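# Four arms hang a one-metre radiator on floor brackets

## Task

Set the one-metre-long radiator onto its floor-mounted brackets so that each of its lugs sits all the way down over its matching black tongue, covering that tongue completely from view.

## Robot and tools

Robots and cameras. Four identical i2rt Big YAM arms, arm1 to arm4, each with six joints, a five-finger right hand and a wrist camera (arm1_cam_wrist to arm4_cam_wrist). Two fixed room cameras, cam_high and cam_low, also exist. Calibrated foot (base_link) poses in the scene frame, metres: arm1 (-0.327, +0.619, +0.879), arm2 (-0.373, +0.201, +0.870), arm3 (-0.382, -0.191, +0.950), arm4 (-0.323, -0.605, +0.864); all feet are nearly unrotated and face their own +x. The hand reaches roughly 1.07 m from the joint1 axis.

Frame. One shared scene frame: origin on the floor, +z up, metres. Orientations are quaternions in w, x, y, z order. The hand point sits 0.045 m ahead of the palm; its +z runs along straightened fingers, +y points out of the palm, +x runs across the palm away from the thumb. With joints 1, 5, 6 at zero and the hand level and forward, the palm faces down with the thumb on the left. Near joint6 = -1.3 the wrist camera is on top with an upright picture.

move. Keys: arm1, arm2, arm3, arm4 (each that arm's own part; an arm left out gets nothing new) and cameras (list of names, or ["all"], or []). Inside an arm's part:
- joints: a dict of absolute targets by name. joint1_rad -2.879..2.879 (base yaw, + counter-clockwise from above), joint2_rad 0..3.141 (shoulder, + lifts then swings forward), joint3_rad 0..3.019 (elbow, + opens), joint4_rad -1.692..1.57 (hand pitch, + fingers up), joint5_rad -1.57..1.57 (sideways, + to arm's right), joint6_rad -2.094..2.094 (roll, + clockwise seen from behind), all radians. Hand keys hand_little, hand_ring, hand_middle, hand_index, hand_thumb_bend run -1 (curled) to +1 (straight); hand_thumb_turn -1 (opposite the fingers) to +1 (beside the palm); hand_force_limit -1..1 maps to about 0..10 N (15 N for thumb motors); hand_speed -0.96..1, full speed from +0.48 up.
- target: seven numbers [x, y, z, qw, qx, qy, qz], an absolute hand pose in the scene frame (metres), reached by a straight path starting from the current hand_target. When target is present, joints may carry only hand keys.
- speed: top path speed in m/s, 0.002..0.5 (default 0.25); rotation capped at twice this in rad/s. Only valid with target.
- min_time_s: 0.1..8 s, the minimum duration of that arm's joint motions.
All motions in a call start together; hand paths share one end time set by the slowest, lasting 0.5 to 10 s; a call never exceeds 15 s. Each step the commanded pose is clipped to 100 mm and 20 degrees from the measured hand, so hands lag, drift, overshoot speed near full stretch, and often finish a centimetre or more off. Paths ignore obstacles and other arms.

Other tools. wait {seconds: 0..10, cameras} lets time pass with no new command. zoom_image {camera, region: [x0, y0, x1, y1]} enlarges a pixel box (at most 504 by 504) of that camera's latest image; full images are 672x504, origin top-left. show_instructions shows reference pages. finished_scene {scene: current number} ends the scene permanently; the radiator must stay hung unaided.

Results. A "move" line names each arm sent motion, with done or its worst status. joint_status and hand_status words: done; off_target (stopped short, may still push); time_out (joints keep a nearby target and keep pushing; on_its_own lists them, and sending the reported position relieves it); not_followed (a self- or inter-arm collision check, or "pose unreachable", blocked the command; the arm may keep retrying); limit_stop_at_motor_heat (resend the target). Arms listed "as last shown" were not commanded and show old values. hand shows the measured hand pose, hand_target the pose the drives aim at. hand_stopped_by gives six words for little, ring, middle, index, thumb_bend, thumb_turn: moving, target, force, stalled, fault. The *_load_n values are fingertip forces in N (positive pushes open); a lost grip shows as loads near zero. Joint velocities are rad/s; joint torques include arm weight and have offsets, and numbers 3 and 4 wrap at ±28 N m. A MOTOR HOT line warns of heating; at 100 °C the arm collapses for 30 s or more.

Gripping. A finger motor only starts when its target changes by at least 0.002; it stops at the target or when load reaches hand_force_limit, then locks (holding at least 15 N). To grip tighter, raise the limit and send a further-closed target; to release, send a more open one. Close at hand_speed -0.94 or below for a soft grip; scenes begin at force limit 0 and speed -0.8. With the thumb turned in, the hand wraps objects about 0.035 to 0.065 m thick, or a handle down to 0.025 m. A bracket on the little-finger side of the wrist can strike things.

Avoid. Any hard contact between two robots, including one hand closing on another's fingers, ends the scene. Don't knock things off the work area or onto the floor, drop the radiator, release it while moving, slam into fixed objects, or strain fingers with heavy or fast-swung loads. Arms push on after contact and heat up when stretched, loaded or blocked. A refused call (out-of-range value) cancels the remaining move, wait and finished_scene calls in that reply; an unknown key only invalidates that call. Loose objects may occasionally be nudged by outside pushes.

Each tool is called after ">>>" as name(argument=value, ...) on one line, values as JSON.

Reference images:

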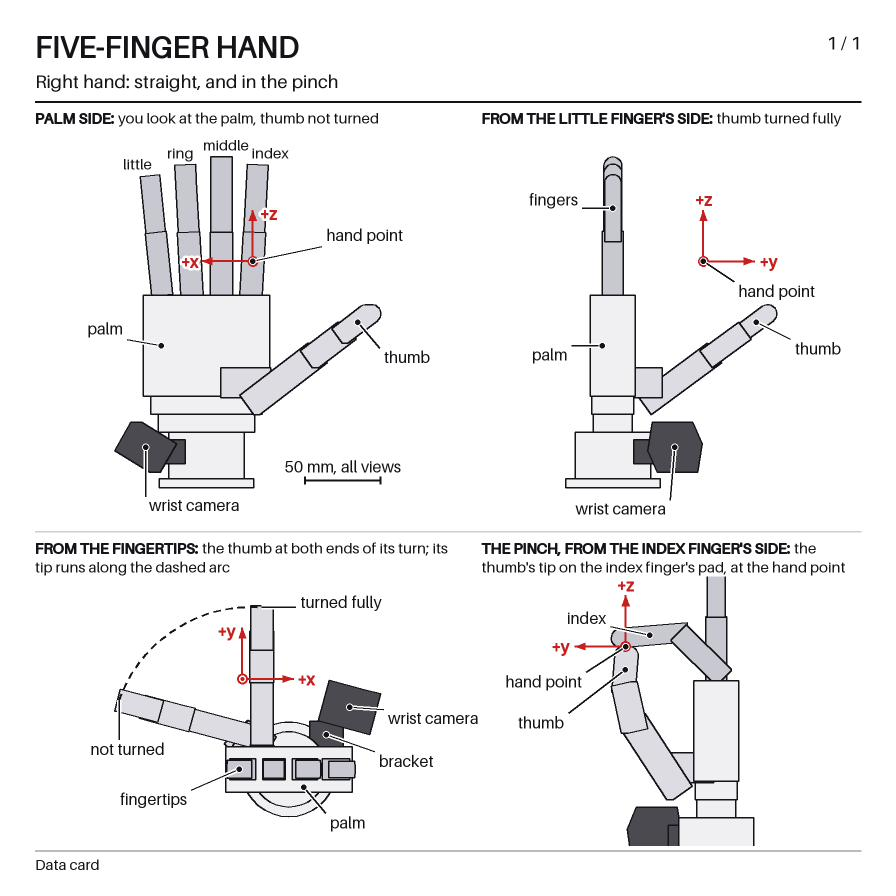

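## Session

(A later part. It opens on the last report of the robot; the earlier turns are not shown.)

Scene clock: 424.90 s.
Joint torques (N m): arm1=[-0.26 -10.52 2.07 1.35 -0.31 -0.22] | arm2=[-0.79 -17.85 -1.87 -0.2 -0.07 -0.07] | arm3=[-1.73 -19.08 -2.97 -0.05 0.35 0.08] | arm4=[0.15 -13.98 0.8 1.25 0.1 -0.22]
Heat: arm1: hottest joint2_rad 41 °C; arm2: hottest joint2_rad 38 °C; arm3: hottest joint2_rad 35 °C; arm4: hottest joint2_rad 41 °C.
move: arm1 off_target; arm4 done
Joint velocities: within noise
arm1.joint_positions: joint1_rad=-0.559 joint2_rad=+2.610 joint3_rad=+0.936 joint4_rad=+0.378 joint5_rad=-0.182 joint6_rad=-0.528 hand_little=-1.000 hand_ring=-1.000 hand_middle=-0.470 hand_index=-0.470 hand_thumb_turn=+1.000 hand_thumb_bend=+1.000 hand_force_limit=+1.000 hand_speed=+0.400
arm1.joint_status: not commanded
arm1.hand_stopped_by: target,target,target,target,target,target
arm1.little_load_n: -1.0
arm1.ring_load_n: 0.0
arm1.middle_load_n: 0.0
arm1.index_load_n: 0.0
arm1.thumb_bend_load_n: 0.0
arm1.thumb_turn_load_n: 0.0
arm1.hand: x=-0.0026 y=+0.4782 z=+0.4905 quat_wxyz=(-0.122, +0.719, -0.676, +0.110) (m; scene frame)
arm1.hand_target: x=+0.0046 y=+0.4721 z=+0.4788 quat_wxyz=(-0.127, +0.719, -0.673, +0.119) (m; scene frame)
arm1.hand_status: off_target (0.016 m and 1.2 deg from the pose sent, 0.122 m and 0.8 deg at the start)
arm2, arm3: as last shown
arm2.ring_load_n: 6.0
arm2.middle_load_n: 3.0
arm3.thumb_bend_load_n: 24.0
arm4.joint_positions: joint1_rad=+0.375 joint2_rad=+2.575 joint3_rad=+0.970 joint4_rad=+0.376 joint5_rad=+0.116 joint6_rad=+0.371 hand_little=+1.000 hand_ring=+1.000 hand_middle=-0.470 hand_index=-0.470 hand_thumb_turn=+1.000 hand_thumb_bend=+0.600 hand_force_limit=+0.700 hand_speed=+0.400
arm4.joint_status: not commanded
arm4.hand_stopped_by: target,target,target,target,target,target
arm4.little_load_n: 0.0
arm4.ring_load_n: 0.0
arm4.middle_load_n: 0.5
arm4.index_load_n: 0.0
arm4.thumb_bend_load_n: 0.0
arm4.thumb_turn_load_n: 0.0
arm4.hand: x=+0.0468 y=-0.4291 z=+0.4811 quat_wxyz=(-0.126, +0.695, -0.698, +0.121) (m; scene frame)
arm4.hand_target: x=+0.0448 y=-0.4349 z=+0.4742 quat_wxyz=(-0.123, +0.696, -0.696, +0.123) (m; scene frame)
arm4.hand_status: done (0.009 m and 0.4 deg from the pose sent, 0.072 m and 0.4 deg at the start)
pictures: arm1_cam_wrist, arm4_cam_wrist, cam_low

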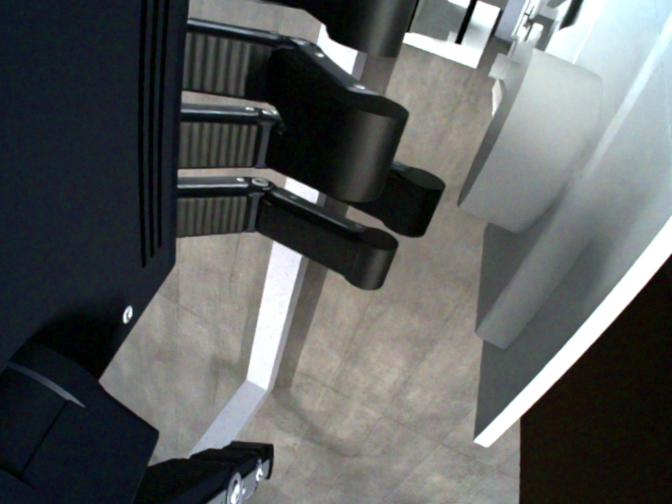

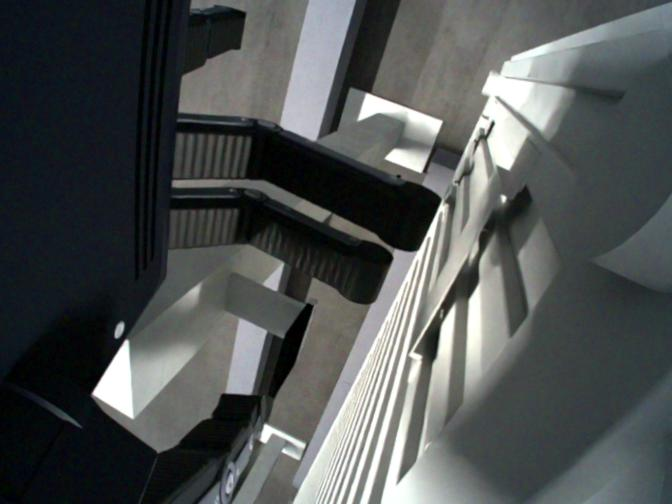

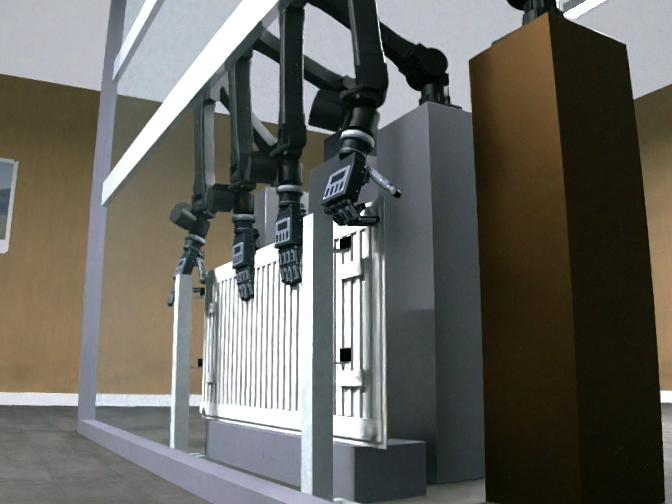

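>>> move(arm1={"target": [-0.028, 0.472, 0.482, -0.1268, 0.7190, -0.6730, 0.1187], "speed": 0.1}, arm4={"target": [0.002, -0.435, 0.472, -0.1228, 0.6964, -0.6964, 0.1228], "speed": 0.1}, cameras=["arm1_cam_wrist", "arm4_cam_wrist"])

>>> move(arm1={"target": [-0.028, 0.432, 0.480, -0.1268, 0.7190, -0.6730, 0.1187], "speed": 0.1}, arm4={"target": [0.002, -0.475, 0.472, -0.1228, 0.6964, -0.6964, 0.1228], "speed": 0.1}, cameras=["arm1_cam_wrist", "arm4_cam_wrist", "cam_low"])

>>> zoom_image(camera="cam_low", region=[160, 180, 430, 480])

Scene clock: 430.73 s.
Joint torques (N m): arm1=[-1.08 -12.28 -1.62 1.03 -0.09 -0.27] | arm2=[-0.91 -18.14 -1.68 -0.2 -0.06 -0.04] | arm3=[-1.79 -19.02 -2.82 -0.13 0.37 0.08] | arm4=[2.14 -13.74 -1.43 1.29 0.11 0.08]
Heat: arm1: hottest joint2_rad 41 °C; arm2: hottest joint2_rad 38 °C; arm3: hottest joint2_rad 35 °C; arm4: hottest joint2_rad 41 °C.
move: arm1 done; arm4 off_target
Joint velocities: within noise
arm1.joint_positions: joint1_rad=-0.595 joint2_rad=+2.637 joint3_rad=+0.908 joint4_rad=+0.449 joint5_rad=-0.202 joint6_rad=-0.568 hand_little=-1.000 hand_ring=-1.000 hand_middle=-0.470 hand_index=-0.470 hand_thumb_turn=+1.000 hand_thumb_bend=+1.000 hand_force_limit=+1.000 hand_speed=+0.400
arm1.joint_status: not commanded
arm1.hand_stopped_by: target,target,target,target,target,target
arm1.little_load_n: 0.0
arm1.ring_load_n: 0.0
arm1.middle_load_n: 0.0
arm1.index_load_n: 0.0
arm1.thumb_bend_load_n: 0.0
arm1.thumb_turn_load_n: 0.0
arm1.hand: x=-0.0184 y=+0.4745 z=+0.4836 quat_wxyz=(-0.130, +0.720, -0.671, +0.119) (m; scene frame)
arm1.hand_target: x=-0.0278 y=+0.4722 z=+0.4821 quat_wxyz=(-0.127, +0.719, -0.673, +0.119) (m; scene frame)
arm1.hand_status: done (0.010 m and 0.4 deg from the pose sent, 0.028 m and 1.2 deg at the start)
arm2, arm3: as last shown
arm2.joint_positions: joint1_rad=-0.234 joint2_rad=+2.572 joint3_rad=+0.986 joint4_rad=+0.028 joint5_rad=+0.002 joint6_rad=-0.298 hand_little=+0.785 hand_ring=+0.824 hand_middle=+0.860 hand_index=+0.859 hand_thumb_turn=-1.000 hand_thumb_bend=-0.488 hand_force_limit=+0.500 hand_speed=-0.600
arm2.little_load_n: 5.0
arm2.ring_load_n: 6.5
arm2.middle_load_n: 3.5
arm2.index_load_n: 7.5
arm2.hand: x=-0.0712 y=+0.1407 z=+0.4967 quat_wxyz=(-0.002, +0.730, -0.683, +0.006) (m; scene frame)
arm2.hand_target: x=-0.0779 y=+0.1401 z=+0.5056 quat_wxyz=(+0.000, +0.731, -0.682, +0.000) (m; scene frame)
arm3.joint_positions: joint1_rad=+0.021 joint2_rad=+2.781 joint3_rad=+1.156 joint4_rad=+0.083 joint5_rad=-0.005 joint6_rad=+0.038 hand_little=+0.755 hand_ring=+0.896 hand_middle=+0.901 hand_index=+0.822 hand_thumb_turn=-1.000 hand_thumb_bend=-0.515 hand_force_limit=+0.500 hand_speed=-0.600
arm3.middle_load_n: 1.0
arm3.index_load_n: 3.0
arm3.thumb_bend_load_n: 24.5
arm3.thumb_turn_load_n: 5.0
arm3.hand: x=-0.0616 y=-0.1389 z=+0.4960 quat_wxyz=(-0.009, +0.713, -0.701, +0.003) (m; scene frame)
arm3.hand_target: x=-0.0700 y=-0.1437 z=+0.5056 quat_wxyz=(+0.000, +0.709, -0.705, +0.000) (m; scene frame)
arm4.joint_positions: joint1_rad=+0.400 joint2_rad=+2.591 joint3_rad=+0.892 joint4_rad=+0.479 joint5_rad=+0.132 joint6_rad=+0.386 hand_little=+1.000 hand_ring=+1.000 hand_middle=-0.470 hand_index=-0.470 hand_thumb_turn=+1.000 hand_thumb_bend=+0.600 hand_force_limit=+0.700 hand_speed=+0.400
arm4.joint_status: not commanded
arm4.hand_stopped_by: target,target,target,target,target,target
arm4.little_load_n: 0.0
arm4.ring_load_n: 0.0
arm4.middle_load_n: 0.0
arm4.index_load_n: 0.0
arm4.thumb_bend_load_n: 0.0
arm4.thumb_turn_load_n: 0.0
arm4.hand: x=+0.0159 y=-0.4340 z=+0.4788 quat_wxyz=(-0.130, +0.697, -0.694, +0.128) (m; scene frame)
arm4.hand_target: x=+0.0022 y=-0.4352 z=+0.4724 quat_wxyz=(-0.123, +0.696, -0.696, +0.123) (m; scene frame)
arm4.hand_status: off_target (0.015 m and 1.0 deg from the pose sent, 0.046 m and 0.4 deg at the start)
pictures: arm1_cam_wrist, arm4_cam_wrist

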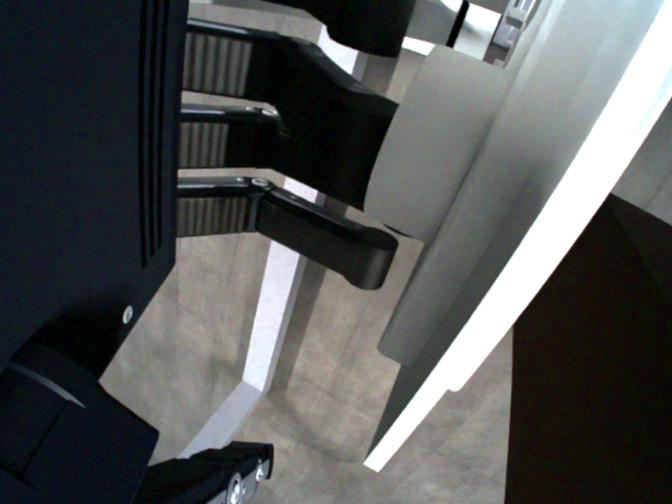

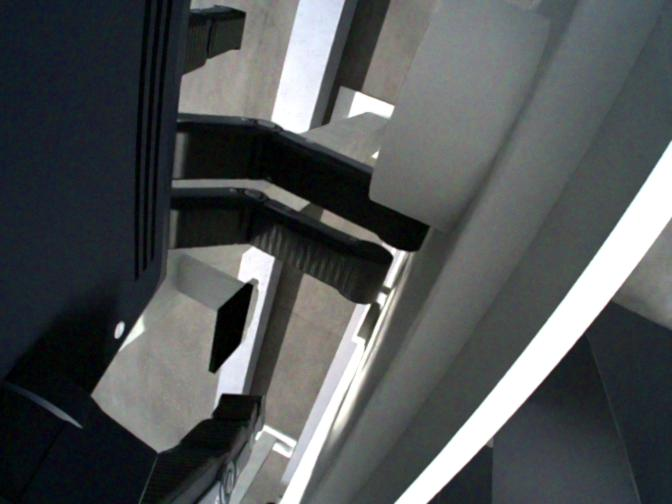

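Scene clock: 432.10 s.
Joint torques (N m): arm1=[-1.44 -12.92 -0.38 0.18 0.31 -0.42] | arm2=[-1.08 -17.79 -1.55 -0.21 -0.05 -0.03] | arm3=[-1.79 -19.02 -2.77 -0.17 0.37 0.08] | arm4=[0.79 -12.57 -1.54 1.11 0.02 -0.22]
Heat: arm1: hottest joint2_rad 41 °C; arm2: hottest joint2_rad 38 °C; arm3: hottest joint2_rad 35 °C; arm4: hottest joint2_rad 41 °C.
move: arm1 off_target; arm4 off_target
Joint velocities: within noise
arm1.joint_positions: joint1_rad=-0.684 joint2_rad=+2.637 joint3_rad=+0.954 joint4_rad=+0.388 joint5_rad=-0.240 joint6_rad=-0.645 hand_little=-1.000 hand_ring=-1.000 hand_middle=-0.470 hand_index=-0.470 hand_thumb_turn=+1.000 hand_thumb_bend=+1.000 hand_force_limit=+1.000 hand_speed=+0.400
arm1.joint_status: not commanded
arm1.hand_stopped_by: target,target,target,target,target,target
arm1.little_load_n: 0.0
arm1.ring_load_n: 0.0
arm1.middle_load_n: -0.5
arm1.index_load_n: 0.0
arm1.thumb_bend_load_n: 0.0
arm1.thumb_turn_load_n: 0.0
arm1.hand: x=-0.0194 y=+0.4410 z=+0.4816 quat_wxyz=(-0.137, +0.716, -0.674, +0.120) (m; scene frame)
arm1.hand_target: x=-0.0279 y=+0.4324 z=+0.4801 quat_wxyz=(-0.127, +0.719, -0.673, +0.119) (m; scene frame)
arm1.hand_status: off_target (0.013 m and 1.2 deg from the pose sent, 0.044 m and 0.4 deg at the start)
arm2, arm3: as last shown
arm2.joint_positions: joint1_rad=-0.234 joint2_rad=+2.572 joint3_rad=+0.985 joint4_rad=+0.029 joint5_rad=+0.002 joint6_rad=-0.299 hand_little=+0.785 hand_ring=+0.824 hand_middle=+0.860 hand_index=+0.859 hand_thumb_turn=-1.000 hand_thumb_bend=-0.488 hand_force_limit=+0.500 hand_speed=-0.600
arm2.middle_load_n: 4.0
arm2.index_load_n: 9.0
arm2.thumb_bend_load_n: 23.0
arm2.hand: x=-0.0716 y=+0.1407 z=+0.4967 quat_wxyz=(-0.002, +0.730, -0.683, +0.006) (m; scene frame)
arm3.joint_positions: joint1_rad=+0.021 joint2_rad=+2.781 joint3_rad=+1.156 joint4_rad=+0.083 joint5_rad=-0.006 joint6_rad=+0.038 hand_little=+0.755 hand_ring=+0.896 hand_middle=+0.901 hand_index=+0.822 hand_thumb_turn=-1.000 hand_thumb_bend=-0.515 hand_force_limit=+0.500 hand_speed=-0.600
arm3.index_load_n: 3.5
arm3.thumb_bend_load_n: 24.0
arm3.hand_target: x=-0.0699 y=-0.1437 z=+0.5056 quat_wxyz=(+0.000, +0.709, -0.705, +0.000) (m; scene frame)
arm4.joint_positions: joint1_rad=+0.305 joint2_rad=+2.601 joint3_rad=+0.858 joint4_rad=+0.535 joint5_rad=+0.097 joint6_rad=+0.312 hand_little=+1.000 hand_ring=+1.000 hand_middle=-0.470 hand_index=-0.470 hand_thumb_turn=+1.000 hand_thumb_bend=+0.600 hand_force_limit=+0.700 hand_speed=+0.400
arm4.joint_status: not commanded
arm4.hand_stopped_by: target,target,target,target,target,target
arm4.little_load_n: 0.0
arm4.ring_load_n: 0.0
arm4.middle_load_n: 0.0
arm4.index_load_n: 0.0
arm4.thumb_bend_load_n: 0.0
arm4.thumb_turn_load_n: 0.0
arm4.hand: x=+0.0144 y=-0.4688 z=+0.4785 quat_wxyz=(-0.132, +0.691, -0.699, +0.126) (m; scene frame)
arm4.hand_target: x=+0.0019 y=-0.4750 z=+0.4724 quat_wxyz=(-0.123, +0.696, -0.696, +0.123) (m; scene frame)
arm4.hand_status: off_target (0.015 m and 1.3 deg from the pose sent, 0.044 m and 1.0 deg at the start)
pictures: arm1_cam_wrist, arm4_cam_wrist, cam_low

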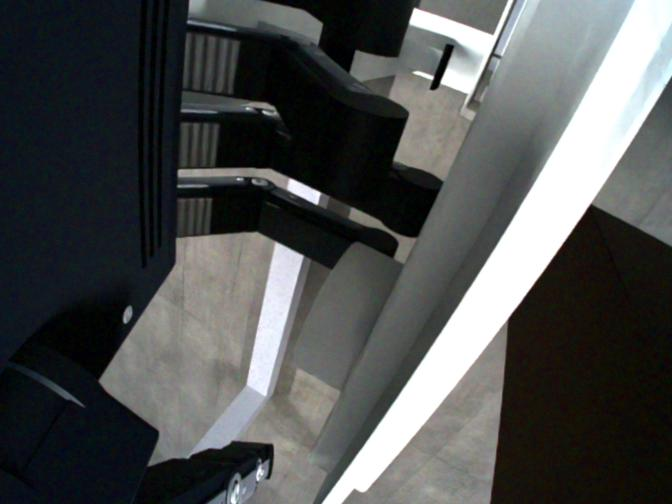

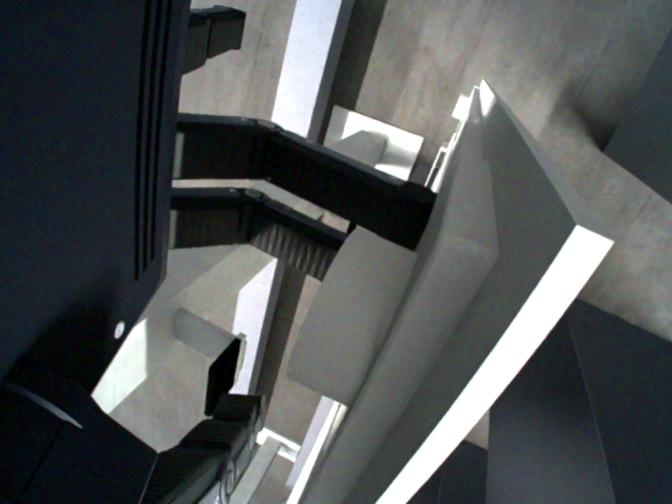

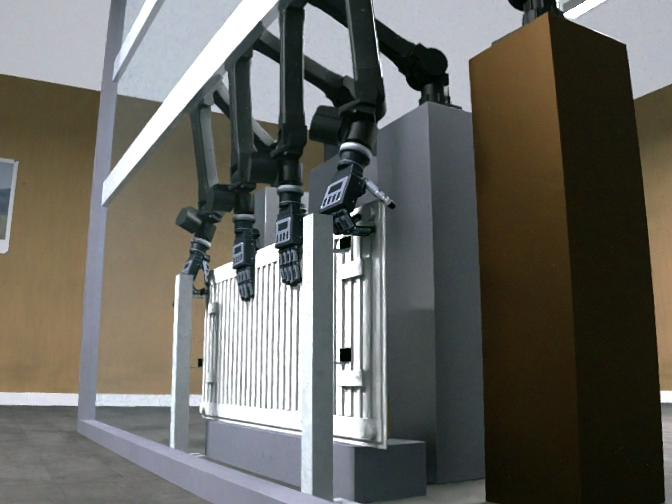

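Scaled by 1.680 from the camera's 672x504 image, which has a finer 960x720 frame.

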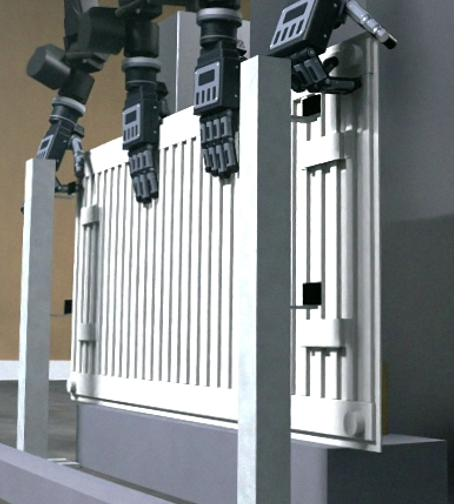

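>>> move(arm1={"target": [-0.038, 0.442, 0.478, -0.1268, 0.7190, -0.6730, 0.1187], "speed": 0.1}, arm4={"target": [-0.008, -0.471, 0.472, -0.1228, 0.6964, -0.6964, 0.1228], "speed": 0.1}, cameras=[])

>>> move(arm1={"target": [-0.038, 0.442, 0.515, -0.1268, 0.7190, -0.6730, 0.1187], "speed": 0.1}, arm4={"target": [-0.008, -0.471, 0.510, -0.1228, 0.6964, -0.6964, 0.1228], "speed": 0.1}, cameras=["arm1_cam_wrist", "arm4_cam_wrist", "cam_low"])

Scene clock: 433.97 s.
Joint torques (N m): arm1=[-0.79 -12.4 -1.89 0.81 0.32 -0.36] | arm2=[-1.2 -18.08 -1.77 -0.2 -0.04 -0.04] | arm3=[-1.79 -19.02 -2.77 -0.16 0.37 0.08] | arm4=[2.32 -13.1 -2.11 1.22 0.11 -0.04]
Heat: arm1: hottest joint2_rad 41 °C; arm2: hottest joint2_rad 38 °C; arm3: hottest joint2_rad 35 °C; arm4: hottest joint2_rad 41 °C.
move: arm1 off_target; arm4 off_target
Joint velocities: within noise
arm1.joint_positions: joint1_rad=-0.684 joint2_rad=+2.638 joint3_rad=+0.944 joint4_rad=+0.414 joint5_rad=-0.240 joint6_rad=-0.645 hand_little=-1.000 hand_ring=-1.000 hand_middle=-0.470 hand_index=-0.470 hand_thumb_turn=+1.000 hand_thumb_bend=+1.000 hand_force_limit=+1.000 hand_speed=+0.400
arm1.joint_status: not commanded
arm1.hand_stopped_by: target,target,target,target,target,target
arm1.little_load_n: 0.0
arm1.ring_load_n: 0.0
arm1.middle_load_n: 2.0
arm1.index_load_n: 0.0
arm1.thumb_bend_load_n: 0.0
arm1.thumb_turn_load_n: 0.0
arm1.hand: x=-0.0196 y=+0.4411 z=+0.4820 quat_wxyz=(-0.138, +0.716, -0.672, +0.127) (m; scene frame)
arm1.hand_target: x=-0.0377 y=+0.4425 z=+0.4783 quat_wxyz=(-0.127, +0.719, -0.673, +0.118) (m; scene frame)
arm1.hand_status: off_target (0.019 m and 1.6 deg from the pose sent, 0.019 m and 1.2 deg at the start)
arm2, arm3: as last shown
arm3.little_load_n: 13.0
arm3.index_load_n: 4.0
arm3.thumb_bend_load_n: 24.5
arm4.joint_positions: joint1_rad=+0.310 joint2_rad=+2.604 joint3_rad=+0.845 joint4_rad=+0.559 joint5_rad=+0.102 joint6_rad=+0.312 hand_little=+1.000 hand_ring=+1.000 hand_middle=-0.470 hand_index=-0.470 hand_thumb_turn=+1.000 hand_thumb_bend=+0.600 hand_force_limit=+0.700 hand_speed=+0.400
arm4.joint_status: not commanded
arm4.hand_stopped_by: target,target,target,target,target,target
arm4.little_load_n: 0.0
arm4.ring_load_n: 0.0
arm4.middle_load_n: 0.0
arm4.index_load_n: 0.0
arm4.thumb_bend_load_n: 0.0
arm4.thumb_turn_load_n: 0.0
arm4.hand: x=+0.0111 y=-0.4690 z=+0.4791 quat_wxyz=(-0.134, +0.692, -0.697, +0.129) (m; scene frame)
arm4.hand_target: x=-0.0078 y=-0.4713 z=+0.4726 quat_wxyz=(-0.123, +0.696, -0.696, +0.123) (m; scene frame)
arm4.hand_status: off_target (0.020 m and 1.6 deg from the pose sent, 0.024 m and 1.3 deg at the start)
pictures: none
No camera images: "cameras" was empty.

Scene clock: 434.97 s.
Joint torques (N m): arm1=[-1.2 -16.26 -3.63 -0.28 0.14 -0.24] | arm2=[-0.67 -17.9 -1.35 -0.24 -0.06 0] | arm3=[-1.73 -18.96 -2.35 -0.39 0.4 0.14] | arm4=[2.55 -18.26 -4.67 0.01 0.07 -0.1]
Heat: arm1: hottest joint2_rad 41 °C; arm2: hottest joint2_rad 38 °C; arm3: hottest joint2_rad 35 °C; arm4: hottest joint2_rad 41 °C.
move: arm1 off_target; arm4 off_target
Joint velocities: within noise
arm1.joint_positions: joint1_rad=-0.684 joint2_rad=+2.589 joint3_rad=+0.902 joint4_rad=+0.404 joint5_rad=-0.234 joint6_rad=-0.658 hand_little=-1.000 hand_ring=-1.000 hand_middle=-0.469 hand_index=-0.469 hand_thumb_turn=+1.000 hand_thumb_bend=+1.000 hand_force_limit=+1.000 hand_speed=+0.400
arm1.joint_status: not commanded
arm1.hand_stopped_by: target,target,target,target,target,target
arm1.little_load_n: 0.0
arm1.ring_load_n: 0.0
arm1.middle_load_n: 10.5
arm1.index_load_n: 6.5
arm1.thumb_bend_load_n: 0.0
arm1.thumb_turn_load_n: 0.0
arm1.hand: x=-0.0244 y=+0.4421 z=+0.4989 quat_wxyz=(-0.134, +0.721, -0.668, +0.127) (m; scene frame)
arm1.hand_target: x=-0.0377 y=+0.4425 z=+0.5136 quat_wxyz=(-0.127, +0.719, -0.673, +0.119) (m; scene frame)
arm1.hand_status: off_target (0.021 m and 1.4 deg from the pose sent, 0.038 m and 1.6 deg at the start)
arm2.joint_positions: joint1_rad=-0.235 joint2_rad=+2.572 joint3_rad=+0.981 joint4_rad=+0.030 joint5_rad=+0.002 joint6_rad=-0.302 hand_little=+0.785 hand_ring=+0.824 hand_middle=+0.860 hand_index=+0.860 hand_thumb_turn=-1.000 hand_thumb_bend=-0.487 hand_force_limit=+0.500 hand_speed=-0.600
arm2.joint_status: not commanded
arm2.hand_stopped_by: force,force,force,force,force,target
arm2.little_load_n: 5.0
arm2.ring_load_n: 7.0
arm2.middle_load_n: 6.0
arm2.index_load_n: 11.0
arm2.thumb_bend_load_n: 27.0
arm2.thumb_turn_load_n: 7.0
arm2.hand: x=-0.0739 y=+0.1407 z=+0.4969 quat_wxyz=(-0.001, +0.731, -0.682, +0.005) (m; scene frame)
arm2.hand_target: x=-0.0779 y=+0.1401 z=+0.5056 quat_wxyz=(+0.000, +0.731, -0.682, +0.000) (m; scene frame)
arm2.hand_status: not commanded
arm3.joint_positions: joint1_rad=+0.021 joint2_rad=+2.781 joint3_rad=+1.150 joint4_rad=+0.088 joint5_rad=-0.006 joint6_rad=+0.032 hand_little=+0.755 hand_ring=+0.896 hand_middle=+0.901 hand_index=+0.822 hand_thumb_turn=-1.000 hand_thumb_bend=-0.514 hand_force_limit=+0.500 hand_speed=-0.600
arm3.joint_status: not commanded
arm3.hand_stopped_by: force,force,force,force,force,target
arm3.little_load_n: 13.5
arm3.ring_load_n: 0.0
arm3.middle_load_n: 5.0
arm3.index_load_n: 9.0
arm3.thumb_bend_load_n: 25.5
arm3.thumb_turn_load_n: 5.5
arm3.hand: x=-0.0642 y=-0.1392 z=+0.4962 quat_wxyz=(-0.009, +0.715, -0.699, +0.002) (m; scene frame)
arm3.hand_target: x=-0.0700 y=-0.1437 z=+0.5056 quat_wxyz=(+0.000, +0.709, -0.705, +0.000) (m; scene frame)
arm3.hand_status: not commanded
arm4.joint_positions: joint1_rad=+0.312 joint2_rad=+2.562 joint3_rad=+0.811 joint4_rad=+0.546 joint5_rad=+0.103 joint6_rad=+0.315 hand_little=+1.000 hand_ring=+1.000 hand_middle=-0.468 hand_index=-0.470 hand_thumb_turn=+1.000 hand_thumb_bend=+0.600 hand_force_limit=+0.700 hand_speed=+0.400
arm4.joint_status: not commanded
arm4.hand_stopped_by: target,target,target,target,target,target
arm4.little_load_n: 0.0
arm4.ring_load_n: 0.0
arm4.middle_load_n: 14.5
arm4.index_load_n: 1.0
arm4.thumb_bend_load_n: 0.0
arm4.thumb_turn_load_n: 0.0
arm4.hand: x=+0.0071 y=-0.4693 z=+0.4934 quat_wxyz=(-0.133, +0.692, -0.698, +0.128) (m; scene frame)
arm4.hand_target: x=-0.0079 y=-0.4711 z=+0.5085 quat_wxyz=(-0.123, +0.696, -0.696, +0.123) (m; scene frame)
arm4.hand_status: off_target (0.023 m and 1.4 deg from the pose sent, 0.036 m and 1.6 deg at the start)
pictures: arm1_cam_wrist, arm4_cam_wrist, cam_low

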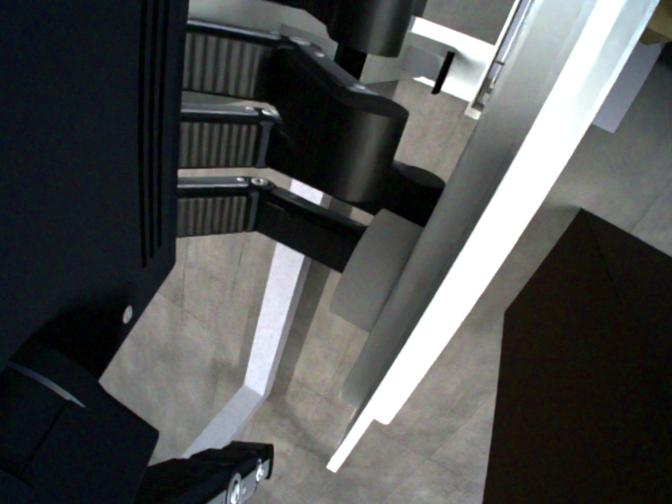

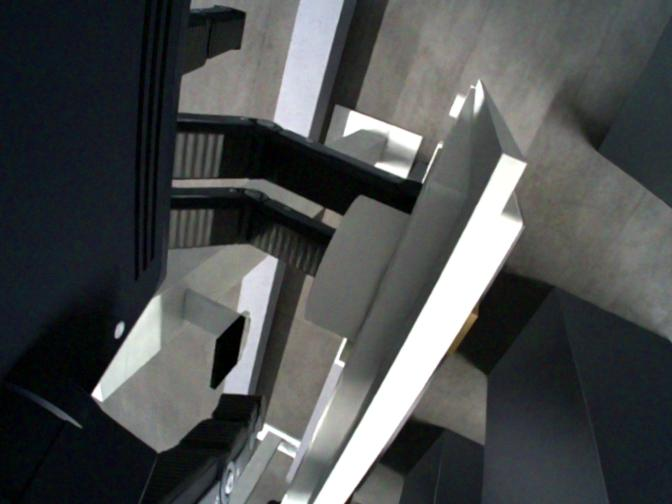

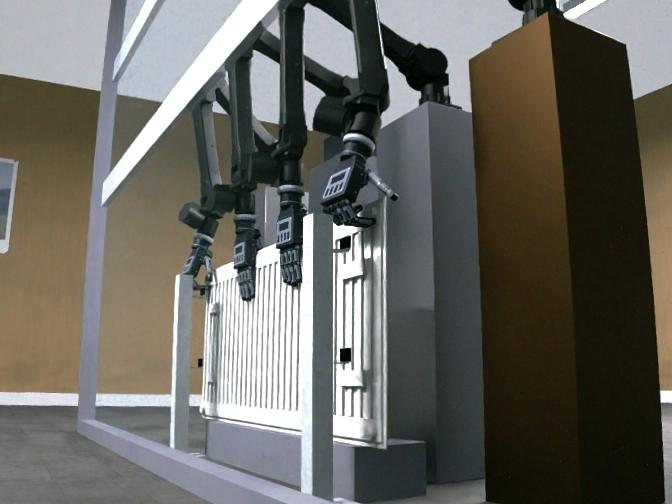

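>>> move(arm4={"joints": {"hand_index": -0.7, "hand_force_limit": 0.8, "hand_speed": -0.8}}, arm1={"joints": {"hand_index": -0.7, "hand_force_limit": 0.5, "hand_speed": -0.8}}, cameras=[])

Scene clock: 435.87 s.
Joint torques (N m): arm1=[-1.08 -16.15 -3.66 -0.29 0.13 -0.19] | arm2=[-0.85 -18.08 -1.36 -0.32 -0.07 -0.01] | arm3=[-1.73 -18.96 -2.36 -0.39 0.4 0.14] | arm4=[2.14 -18.55 -5.12 0.1 0.07 -0.16]
Heat: arm1: hottest joint2_rad 41 °C; arm2: hottest joint2_rad 38 °C; arm3: hottest joint2_rad 35 °C; arm4: hottest joint2_rad 41 °C.
move: arm1 off_target; arm4 off_target
Joint velocities: within noise
arm1.joint_positions: joint1_rad=-0.684 joint2_rad=+2.589 joint3_rad=+0.902 joint4_rad=+0.404 joint5_rad=-0.234 joint6_rad=-0.660 hand_little=-1.000 hand_ring=-1.000 hand_middle=-0.469 hand_index=-0.482 hand_thumb_turn=+1.000 hand_thumb_bend=+1.000 hand_force_limit=+0.500 hand_speed=-0.800
arm1.joint_status: hand_index off_target (ended at -0.482, target -0.700); the others done
arm1.hand_stopped_by: target,target,target,force,target,target
arm1.little_load_n: -0.5
arm1.ring_load_n: 0.0
arm1.middle_load_n: 8.5
arm1.index_load_n: 12.5
arm1.thumb_bend_load_n: 0.0
arm1.thumb_turn_load_n: 0.0
arm1.hand: x=-0.0244 y=+0.4420 z=+0.4989 quat_wxyz=(-0.134, +0.721, -0.668, +0.127) (m; scene frame)
arm1.hand_target: x=-0.0377 y=+0.4425 z=+0.5136 quat_wxyz=(-0.127, +0.719, -0.673, +0.119) (m; scene frame)
arm1.hand_status: not commanded
arm2, arm3: as last shown
arm2.middle_load_n: 6.5
arm2.hand: x=-0.0741 y=+0.1407 z=+0.4969 quat_wxyz=(-0.001, +0.731, -0.682, +0.005) (m; scene frame)
arm2.hand_target: x=-0.0780 y=+0.1401 z=+0.5056 quat_wxyz=(+0.000, +0.731, -0.682, +0.000) (m; scene frame)
arm3.little_load_n: 13.0
arm3.middle_load_n: 5.5
arm3.thumb_bend_load_n: 26.0
arm3.thumb_turn_load_n: 6.0
arm4.joint_positions: joint1_rad=+0.314 joint2_rad=+2.562 joint3_rad=+0.811 joint4_rad=+0.546 joint5_rad=+0.103 joint6_rad=+0.321 hand_little=+1.000 hand_ring=+1.000 hand_middle=-0.468 hand_index=-0.503 hand_thumb_turn=+1.000 hand_thumb_bend=+0.600 hand_force_limit=+0.800 hand_speed=-0.800
arm4.joint_status: hand_index off_target (ended at -0.503, target -0.700); the others done
arm4.hand_stopped_by: target,target,target,force,target,target
arm4.little_load_n: 0.0
arm4.ring_load_n: 0.0
arm4.middle_load_n: 13.0
arm4.index_load_n: 7.0
arm4.thumb_bend_load_n: 0.0
arm4.thumb_turn_load_n: 0.0
arm4.hand: x=+0.0069 y=-0.4686 z=+0.4934 quat_wxyz=(-0.133, +0.690, -0.700, +0.128) (m; scene frame)
arm4.hand_target: x=-0.0078 y=-0.4712 z=+0.5085 quat_wxyz=(-0.123, +0.696, -0.696, +0.123) (m; scene frame)
arm4.hand_status: not commanded
pictures: none
No camera images: "cameras" was empty.

>>> move(arm1={"target": [-0.038, 0.442, 0.545, -0.1268, 0.7190, -0.6730, 0.1187], "speed": 0.04}, arm2={"target": [-0.078, 0.140, 0.522, 0, 0.7314, -0.6819, 0], "speed": 0.04}, arm3={"target": [-0.070, -0.144, 0.522, 0, 0.709, -0.7052, 0], "speed": 0.04}, arm4={"target": [-0.008, -0.471, 0.538, -0.1228, 0.6964, -0.6964, 0.1228], "speed": 0.04}, cameras=[])

Scene clock: 437.90 s.
Joint torques (N m): arm1=[0.15 -21.01 -5.16 -0.59 -0.72 0.29] | arm2=[0.21 -20.84 -1.05 -0.99 -0.4 0.15] | arm3=[-1.79 -22.12 -2.78 -0.8 0.45 0.16] | arm4=[0.09 -20.78 -5.26 0.36 0.04 -0.23]
Heat: arm1: hottest joint2_rad 41 °C; arm2: hottest joint2_rad 38 °C; arm3: hottest joint2_rad 35 °C; arm4: hottest joint2_rad 41 °C.
move: arm1 off_target; arm2 off_target; arm3 off_target; arm4 off_target
Joint velocities: within noise
arm1.joint_positions: joint1_rad=-0.700 joint2_rad=+2.582 joint3_rad=+0.874 joint4_rad=+0.380 joint5_rad=-0.209 joint6_rad=-0.706 hand_little=-1.000 hand_ring=-1.000 hand_middle=-0.468 hand_index=-0.481 hand_thumb_turn=+1.000 hand_thumb_bend=+1.000 hand_force_limit=+0.500 hand_speed=-0.800
arm1.joint_status: not commanded
arm1.hand_stopped_by: target,target,target,force,target,target
arm1.little_load_n: 0.0
arm1.ring_load_n: 0.0
arm1.middle_load_n: 17.5
arm1.index_load_n: 19.0
arm1.thumb_bend_load_n: 0.0
arm1.thumb_turn_load_n: 0.0
arm1.hand: x=-0.0482 y=+0.4432 z=+0.5009 quat_wxyz=(-0.115, +0.732, -0.663, +0.110) (m; scene frame)
arm1.hand_target: x=-0.0392 y=+0.4426 z=+0.5387 quat_wxyz=(-0.127, +0.719, -0.673, +0.119) (m; scene frame)
arm1.hand_status: off_target (0.045 m and 2.5 deg from the pose sent, 0.048 m and 1.4 deg at the start)
arm2.joint_positions: joint1_rad=-0.246 joint2_rad=+2.571 joint3_rad=+0.947 joint4_rad=+0.029 joint5_rad=+0.012 joint6_rad=-0.318 hand_little=+0.785 hand_ring=+0.824 hand_middle=+0.860 hand_index=+0.860 hand_thumb_turn=-1.000 hand_thumb_bend=-0.486 hand_force_limit=+0.500 hand_speed=-0.600
arm2.joint_status: not commanded
arm2.hand_stopped_by: force,force,force,force,force,target
arm2.little_load_n: 5.5
arm2.ring_load_n: 7.0
arm2.middle_load_n: 4.5
arm2.index_load_n: 9.0
arm2.thumb_bend_load_n: 25.5
arm2.thumb_turn_load_n: 5.5
arm2.hand: x=-0.0963 y=+0.1397 z=+0.5000 quat_wxyz=(+0.011, +0.733, -0.681, -0.007) (m; scene frame)
arm2.hand_target: x=-0.0787 y=+0.1400 z=+0.5205 quat_wxyz=(+0.000, +0.732, -0.682, +0.000) (m; scene frame)
arm2.hand_status: off_target (0.029 m and 1.6 deg from the pose sent, 0.025 m and 0.6 deg at the start)
arm3.joint_positions: joint1_rad=+0.021 joint2_rad=+2.781 joint3_rad=+1.118 joint4_rad=+0.090 joint5_rad=-0.007 joint6_rad=+0.030 hand_little=+0.755 hand_ring=+0.896 hand_middle=+0.901 hand_index=+0.822 hand_thumb_turn=-1.000 hand_thumb_bend=-0.513 hand_force_limit=+0.500 hand_speed=-0.600
arm3.joint_status: not commanded
arm3.hand_stopped_by: force,force,force,force,force,target
arm3.little_load_n: 12.5
arm3.ring_load_n: 0.0
arm3.middle_load_n: 1.5
arm3.index_load_n: 4.5
arm3.thumb_bend_load_n: 25.0
arm3.thumb_turn_load_n: 4.5
arm3.hand: x=-0.0852 y=-0.1403 z=+0.4989 quat_wxyz=(+0.002, +0.716, -0.698, -0.009) (m; scene frame)
arm3.hand_target: x=-0.0707 y=-0.1438 z=+0.5203 quat_wxyz=(+0.000, +0.709, -0.705, +0.000) (m; scene frame)
arm3.hand_status: off_target (0.028 m and 1.5 deg from the pose sent, 0.027 m and 1.5 deg at the start)
arm4.joint_positions: joint1_rad=+0.322 joint2_rad=+2.509 joint3_rad=+0.769 joint4_rad=+0.500 joint5_rad=+0.103 joint6_rad=+0.331 hand_little=+1.000 hand_ring=+1.000 hand_middle=-0.374 hand_index=-0.502 hand_thumb_turn=+1.000 hand_thumb_bend=+0.600 hand_force_limit=+0.800 hand_speed=-0.800
arm4.joint_status: not commanded
arm4.hand_stopped_by: target,target,target,force,target,target
arm4.little_load_n: 0.0
arm4.ring_load_n: 0.0
arm4.middle_load_n: 16.0
arm4.index_load_n: 16.0
arm4.thumb_bend_load_n: 0.0
arm4.thumb_turn_load_n: 0.0
arm4.hand: x=-0.0069 y=-0.4696 z=+0.5098 quat_wxyz=(-0.119, +0.692, -0.702, +0.119) (m; scene frame)
arm4.hand_target: x=-0.0086 y=-0.4710 z=+0.5349 quat_wxyz=(-0.123, +0.696, -0.696, +0.123) (m; scene frame)
arm4.hand_status: off_target (0.028 m and 1.0 deg from the pose sent, 0.047 m and 1.5 deg at the start)
pictures: none
No camera images: "cameras" was empty.

>>> move(arm1={"target": [-0.030, 0.442, 0.555, -0.1268, 0.7190, -0.6730, 0.1187], "speed": 0.04}, arm2={"target": [-0.068, 0.140, 0.530, 0, 0.7314, -0.6819, 0], "speed": 0.04}, arm3={"target": [-0.060, -0.144, 0.530, 0, 0.709, -0.7052, 0], "speed": 0.04}, arm4={"target": [0.000, -0.471, 0.545, -0.1228, 0.6964, -0.6964, 0.1228], "speed": 0.04}, cameras=["arm1_cam_wrist", "arm4_cam_wrist", "cam_low"])

>>> zoom_image(camera="cam_low", region=[160, 180, 430, 480])

Scene clock: 439.80 s.
Joint torques (N m): arm1=[1.14 -22.18 -4.96 -0.79 -0.56 0.4] | arm2=[0.5 -21.54 -0.17 -1.29 -0.44 0.21] | arm3=[-1.85 -23.59 -2 -1.33 0.49 0.15] | arm4=[0.67 -22.71 -4.52 -0.18 0.11 -0.31]
Heat: arm1: hottest joint2_rad 41 °C; arm2: hottest joint2_rad 38 °C; arm3: hottest joint2_rad 35 °C; arm4: hottest joint2_rad 41 °C.
move: arm1 off_target; arm2 off_target; arm3 off_target; arm4 off_target
Joint velocities: within noise
arm1.joint_positions: joint1_rad=-0.700 joint2_rad=+2.566 joint3_rad=+0.874 joint4_rad=+0.357 joint5_rad=-0.211 joint6_rad=-0.703 hand_little=-1.000 hand_ring=-1.000 hand_middle=-0.468 hand_index=-0.481 hand_thumb_turn=+1.000 hand_thumb_bend=+1.000 hand_force_limit=+0.500 hand_speed=-0.800
arm1.joint_status: not commanded
arm1.hand_stopped_by: target,target,target,force,target,target
arm1.little_load_n: 0.0
arm1.ring_load_n: 0.0
arm1.middle_load_n: 17.5
arm1.index_load_n: 19.5
arm1.thumb_bend_load_n: 0.0
arm1.thumb_turn_load_n: 0.0
arm1.hand: x=-0.0464 y=+0.4426 z=+0.5060 quat_wxyz=(-0.116, +0.731, -0.664, +0.107) (m; scene frame)
arm1.hand_target: x=-0.0316 y=+0.4426 z=+0.5476 quat_wxyz=(-0.127, +0.719, -0.673, +0.119) (m; scene frame)
arm1.hand_status: off_target (0.052 m and 2.5 deg from the pose sent, 0.057 m and 2.5 deg at the start)
arm2.joint_positions: joint1_rad=-0.246 joint2_rad=+2.561 joint3_rad=+0.950 joint4_rad=+0.003 joint5_rad=+0.012 joint6_rad=-0.318 hand_little=+0.785 hand_ring=+0.824 hand_middle=+0.860 hand_index=+0.860 hand_thumb_turn=-1.000 hand_thumb_bend=-0.486 hand_force_limit=+0.500 hand_speed=-0.600
arm2.joint_status: not commanded
arm2.hand_stopped_by: force,force,force,force,force,target
arm2.little_load_n: 4.0
arm2.ring_load_n: 6.5
arm2.middle_load_n: 6.0
arm2.index_load_n: 11.5
arm2.thumb_bend_load_n: 27.0
arm2.thumb_turn_load_n: 5.5
arm2.hand: x=-0.0962 y=+0.1397 z=+0.5044 quat_wxyz=(+0.014, +0.732, -0.681, -0.013) (m; scene frame)
arm2.hand_target: x=-0.0693 y=+0.1401 z=+0.5281 quat_wxyz=(+0.000, +0.732, -0.682, +0.000) (m; scene frame)
arm2.hand_status: off_target (0.038 m and 2.2 deg from the pose sent, 0.041 m and 1.6 deg at the start)
arm3.joint_positions: joint1_rad=+0.021 joint2_rad=+2.776 joint3_rad=+1.118 joint4_rad=+0.072 joint5_rad=-0.008 joint6_rad=+0.030 hand_little=+0.755 hand_ring=+0.896 hand_middle=+0.901 hand_index=+0.822 hand_thumb_turn=-1.000 hand_thumb_bend=-0.513 hand_force_limit=+0.500 hand_speed=-0.600
arm3.joint_status: not commanded
arm3.hand_stopped_by: force,force,force,force,force,target
arm3.little_load_n: 11.0
arm3.ring_load_n: 0.0
arm3.middle_load_n: 3.0
arm3.index_load_n: 6.5
arm3.thumb_bend_load_n: 25.5
arm3.thumb_turn_load_n: 4.0
arm3.hand: x=-0.0866 y=-0.1402 z=+0.5017 quat_wxyz=(+0.006, +0.716, -0.698, -0.013) (m; scene frame)
arm3.hand_target: x=-0.0610 y=-0.1437 z=+0.5277 quat_wxyz=(+0.000, +0.709, -0.705, +0.000) (m; scene frame)
arm3.hand_status: off_target (0.039 m and 2.0 deg from the pose sent, 0.040 m and 1.5 deg at the start)
arm4.joint_positions: joint1_rad=+0.322 joint2_rad=+2.505 joint3_rad=+0.769 joint4_rad=+0.480 joint5_rad=+0.100 joint6_rad=+0.331 hand_little=+1.000 hand_ring=+1.000 hand_middle=-0.374 hand_index=-0.502 hand_thumb_turn=+1.000 hand_thumb_bend=+0.600 hand_force_limit=+0.800 hand_speed=-0.800
arm4.joint_status: not commanded
arm4.hand_stopped_by: target,target,target,force,target,target
arm4.little_load_n: 0.0
arm4.ring_load_n: 0.0
arm4.middle_load_n: 16.5
arm4.index_load_n: 15.5
arm4.thumb_bend_load_n: 0.0
arm4.thumb_turn_load_n: 0.0
arm4.hand: x=-0.0107 y=-0.4704 z=+0.5102 quat_wxyz=(-0.112, +0.694, -0.702, +0.115) (m; scene frame)
arm4.hand_target: x=-0.0011 y=-0.4711 z=+0.5408 quat_wxyz=(-0.123, +0.696, -0.697, +0.123) (m; scene frame)
arm4.hand_status: off_target (0.036 m and 1.8 deg from the pose sent, 0.036 m and 1.0 deg at the start)
pictures: arm1_cam_wrist, arm4_cam_wrist, cam_low

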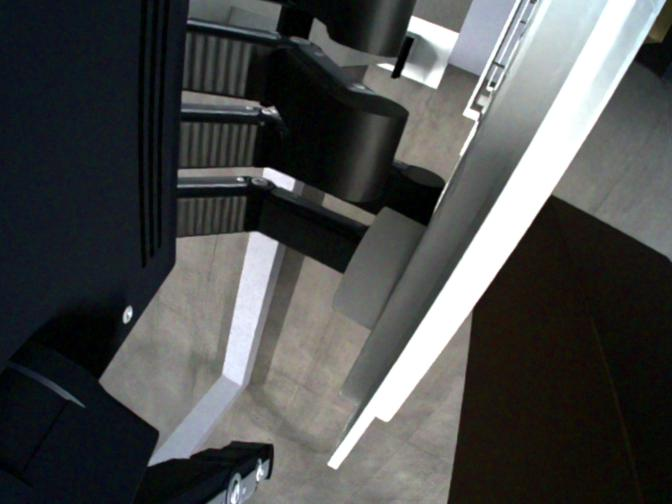

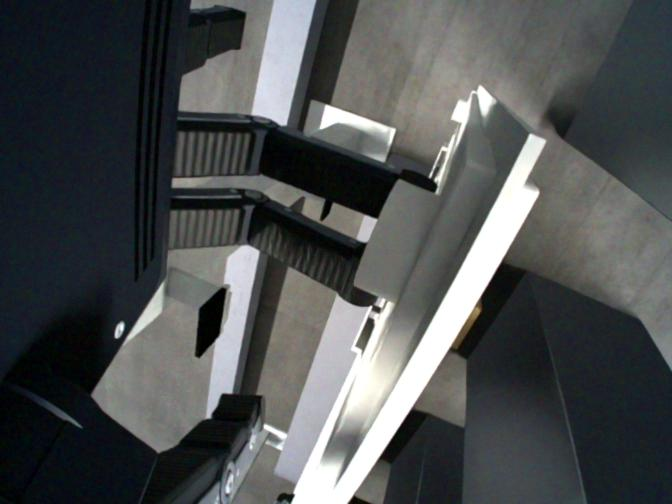

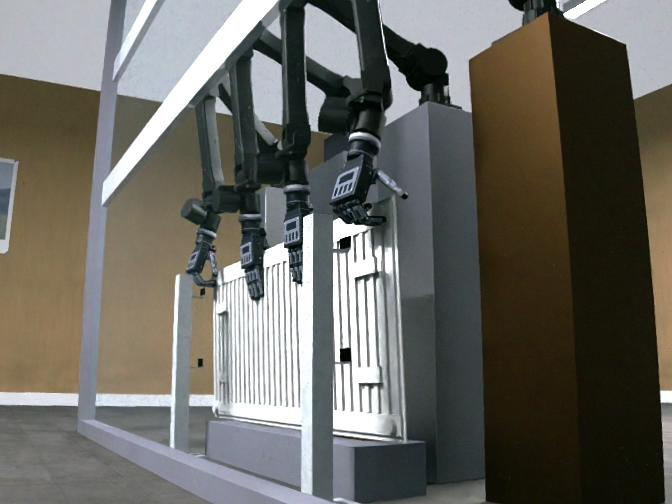

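Scaled by 1.680 from the camera's 672x504 image, which has a finer 960x720 frame.

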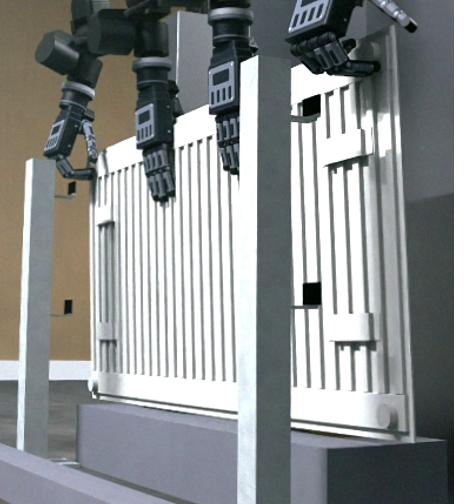

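>>> move(arm1={"target": [-0.020, 0.442, 0.570, -0.1268, 0.7190, -0.6730, 0.1187], "speed": 0.03}, arm2={"target": [-0.060, 0.141, 0.546, -0.0192, 0.7312, -0.6817, 0.0179], "speed": 0.03}, arm3={"target": [-0.052, -0.144, 0.546, -0.0186, 0.7088, -0.7050, 0.0185], "speed": 0.03}, arm4={"target": [0.010, -0.471, 0.560, -0.1228, 0.6964, -0.6964, 0.1228], "speed": 0.03}, cameras=["arm1_cam_wrist", "arm4_cam_wrist", "cam_low"])

>>> zoom_image(camera="cam_low", region=[160, 180, 430, 480])

Scene clock: 442.20 s.
Joint torques (N m): arm1=[1.73 -21.83 -3.89 -0.64 -0.52 0.41] | arm2=[0.67 -22.3 -0.96 -0.2 -0.58 0.19] | arm3=[-1.61 -24.29 -2.86 -0.12 0.69 0.07] | arm4=[-0.32 -22.36 -4.04 -0.06 -0.03 -0.36]
Heat: arm1: hottest joint2_rad 41 °C; arm2: hottest joint2_rad 39 °C; arm3: hottest joint2_rad 35 °C; arm4: hottest joint2_rad 41 °C.
move: arm1 off_target; arm2 off_target; arm3 off_target; arm4 off_target
Joint velocities: within noise
arm1.joint_positions: joint1_rad=-0.691 joint2_rad=+2.514 joint3_rad=+0.860 joint4_rad=+0.310 joint5_rad=-0.210 joint6_rad=-0.688 hand_little=-1.000 hand_ring=-1.000 hand_middle=-0.468 hand_index=-0.481 hand_thumb_turn=+1.000 hand_thumb_bend=+1.000 hand_force_limit=+0.500 hand_speed=-0.800
arm1.joint_status: not commanded
arm1.hand_stopped_by: target,target,target,force,target,target
arm1.little_load_n: 0.0
arm1.ring_load_n: 0.0
arm1.middle_load_n: 17.0
arm1.index_load_n: 18.0
arm1.thumb_bend_load_n: 0.0
arm1.thumb_turn_load_n: 0.0
arm1.hand: x=-0.0415 y=+0.4436 z=+0.5227 quat_wxyz=(-0.116, +0.729, -0.667, +0.101) (m; scene frame)
arm1.hand_target: x=-0.0218 y=+0.4427 z=+0.5631 quat_wxyz=(-0.128, +0.719, -0.673, +0.119) (m; scene frame)
arm1.hand_status: off_target (0.052 m and 2.7 deg from the pose sent, 0.069 m and 2.5 deg at the start)
arm2.joint_positions: joint1_rad=-0.246 joint2_rad=+2.514 joint3_rad=+0.918 joint4_rad=+0.014 joint5_rad=+0.000 joint6_rad=-0.318 hand_little=+0.785 hand_ring=+0.824 hand_middle=+0.860 hand_index=+0.860 hand_thumb_turn=-1.000 hand_thumb_bend=-0.486 hand_force_limit=+0.500 hand_speed=-0.600
arm2.joint_status: not commanded
arm2.hand_stopped_by: force,force,force,force,force,target
arm2.little_load_n: 4.5
arm2.ring_load_n: 6.0
arm2.middle_load_n: 4.5
arm2.index_load_n: 10.0
arm2.thumb_bend_load_n: 24.0
arm2.thumb_turn_load_n: 5.0
arm2.hand: x=-0.0908 y=+0.1407 z=+0.5190 quat_wxyz=(+0.003, +0.733, -0.681, -0.004) (m; scene frame)
arm2.hand_target: x=-0.0614 y=+0.1410 z=+0.5438 quat_wxyz=(-0.019, +0.731, -0.681, +0.018) (m; scene frame)
arm2.hand_status: off_target (0.041 m and 3.6 deg from the pose sent, 0.055 m and 5.2 deg at the start)
arm3.joint_positions: joint1_rad=+0.021 joint2_rad=+2.735 joint3_rad=+1.080 joint4_rad=+0.098 joint5_rad=-0.011 joint6_rad=+0.034 hand_little=+0.755 hand_ring=+0.896 hand_middle=+0.901 hand_index=+0.821 hand_thumb_turn=-1.000 hand_thumb_bend=-0.513 hand_force_limit=+0.500 hand_speed=-0.600
arm3.joint_status: not commanded
arm3.hand_stopped_by: force,force,force,force,force,target
arm3.little_load_n: 11.0
arm3.ring_load_n: 0.0
arm3.middle_load_n: 0.0
arm3.index_load_n: 1.0
arm3.thumb_bend_load_n: 24.5
arm3.thumb_turn_load_n: 3.0
arm3.hand: x=-0.0808 y=-0.1392 z=+0.5154 quat_wxyz=(-0.005, +0.714, -0.700, -0.004) (m; scene frame)
arm3.hand_target: x=-0.0535 y=-0.1436 z=+0.5432 quat_wxyz=(-0.019, +0.709, -0.705, +0.018) (m; scene frame)
arm3.hand_status: off_target (0.042 m and 3.2 deg from the pose sent, 0.056 m and 4.8 deg at the start)
arm4.joint_positions: joint1_rad=+0.322 joint2_rad=+2.456 joint3_rad=+0.769 joint4_rad=+0.422 joint5_rad=+0.101 joint6_rad=+0.323 hand_little=+1.000 hand_ring=+1.000 hand_middle=-0.374 hand_index=-0.502 hand_thumb_turn=+1.000 hand_thumb_bend=+0.600 hand_force_limit=+0.800 hand_speed=-0.800
arm4.joint_status: not commanded
arm4.hand_stopped_by: target,target,target,force,target,target
arm4.little_load_n: 0.0
arm4.ring_load_n: 0.0
arm4.middle_load_n: 16.5
arm4.index_load_n: 14.0
arm4.thumb_bend_load_n: 0.0
arm4.thumb_turn_load_n: 0.0
arm4.hand: x=-0.0037 y=-0.4684 z=+0.5238 quat_wxyz=(-0.107, +0.697, -0.700, +0.113) (m; scene frame)
arm4.hand_target: x=+0.0090 y=-0.4709 z=+0.5556 quat_wxyz=(-0.123, +0.696, -0.696, +0.123) (m; scene frame)
arm4.hand_status: off_target (0.039 m and 2.1 deg from the pose sent, 0.054 m and 1.7 deg at the start)
pictures: arm1_cam_wrist, arm4_cam_wrist, cam_low

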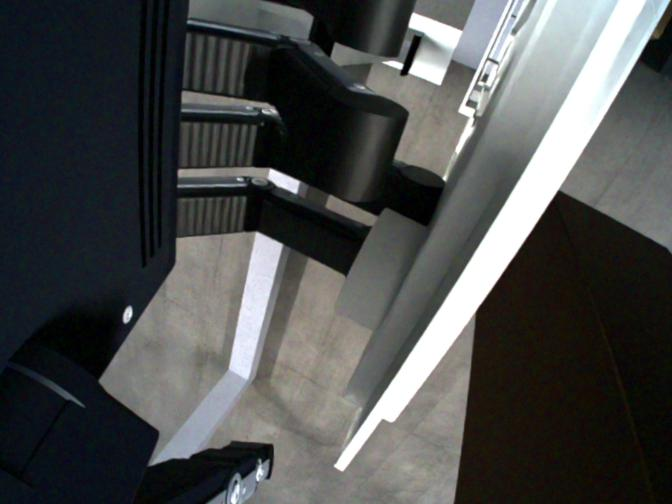

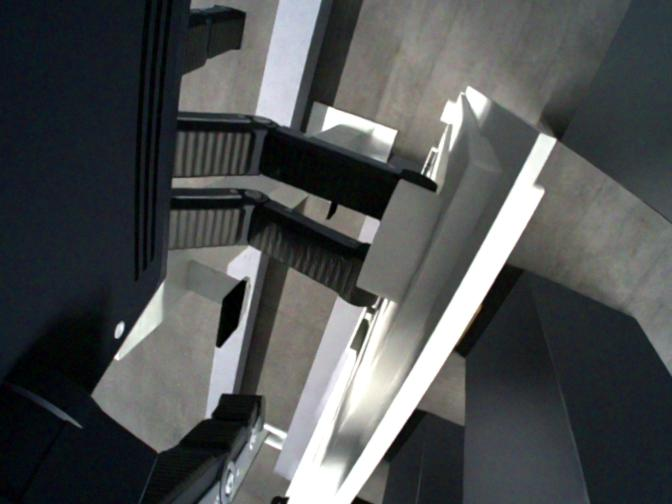

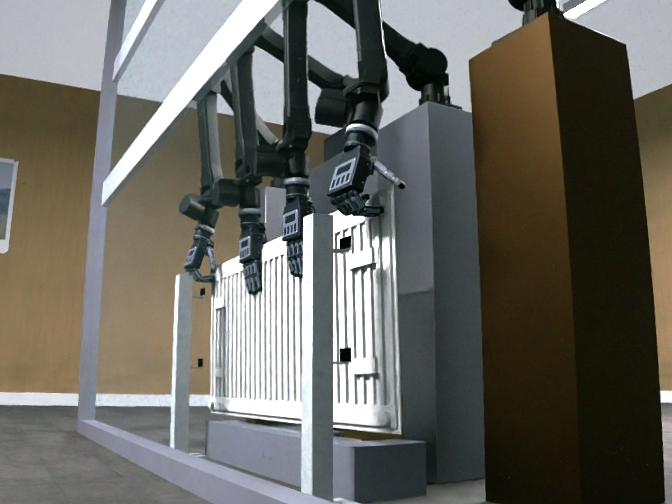

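Scaled by 1.680 from the camera's 672x504 image, which has a finer 960x720 frame.

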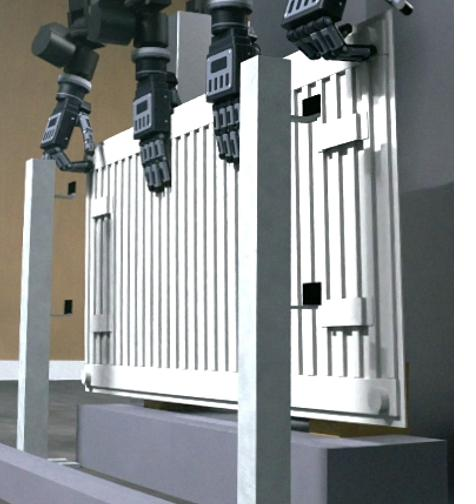

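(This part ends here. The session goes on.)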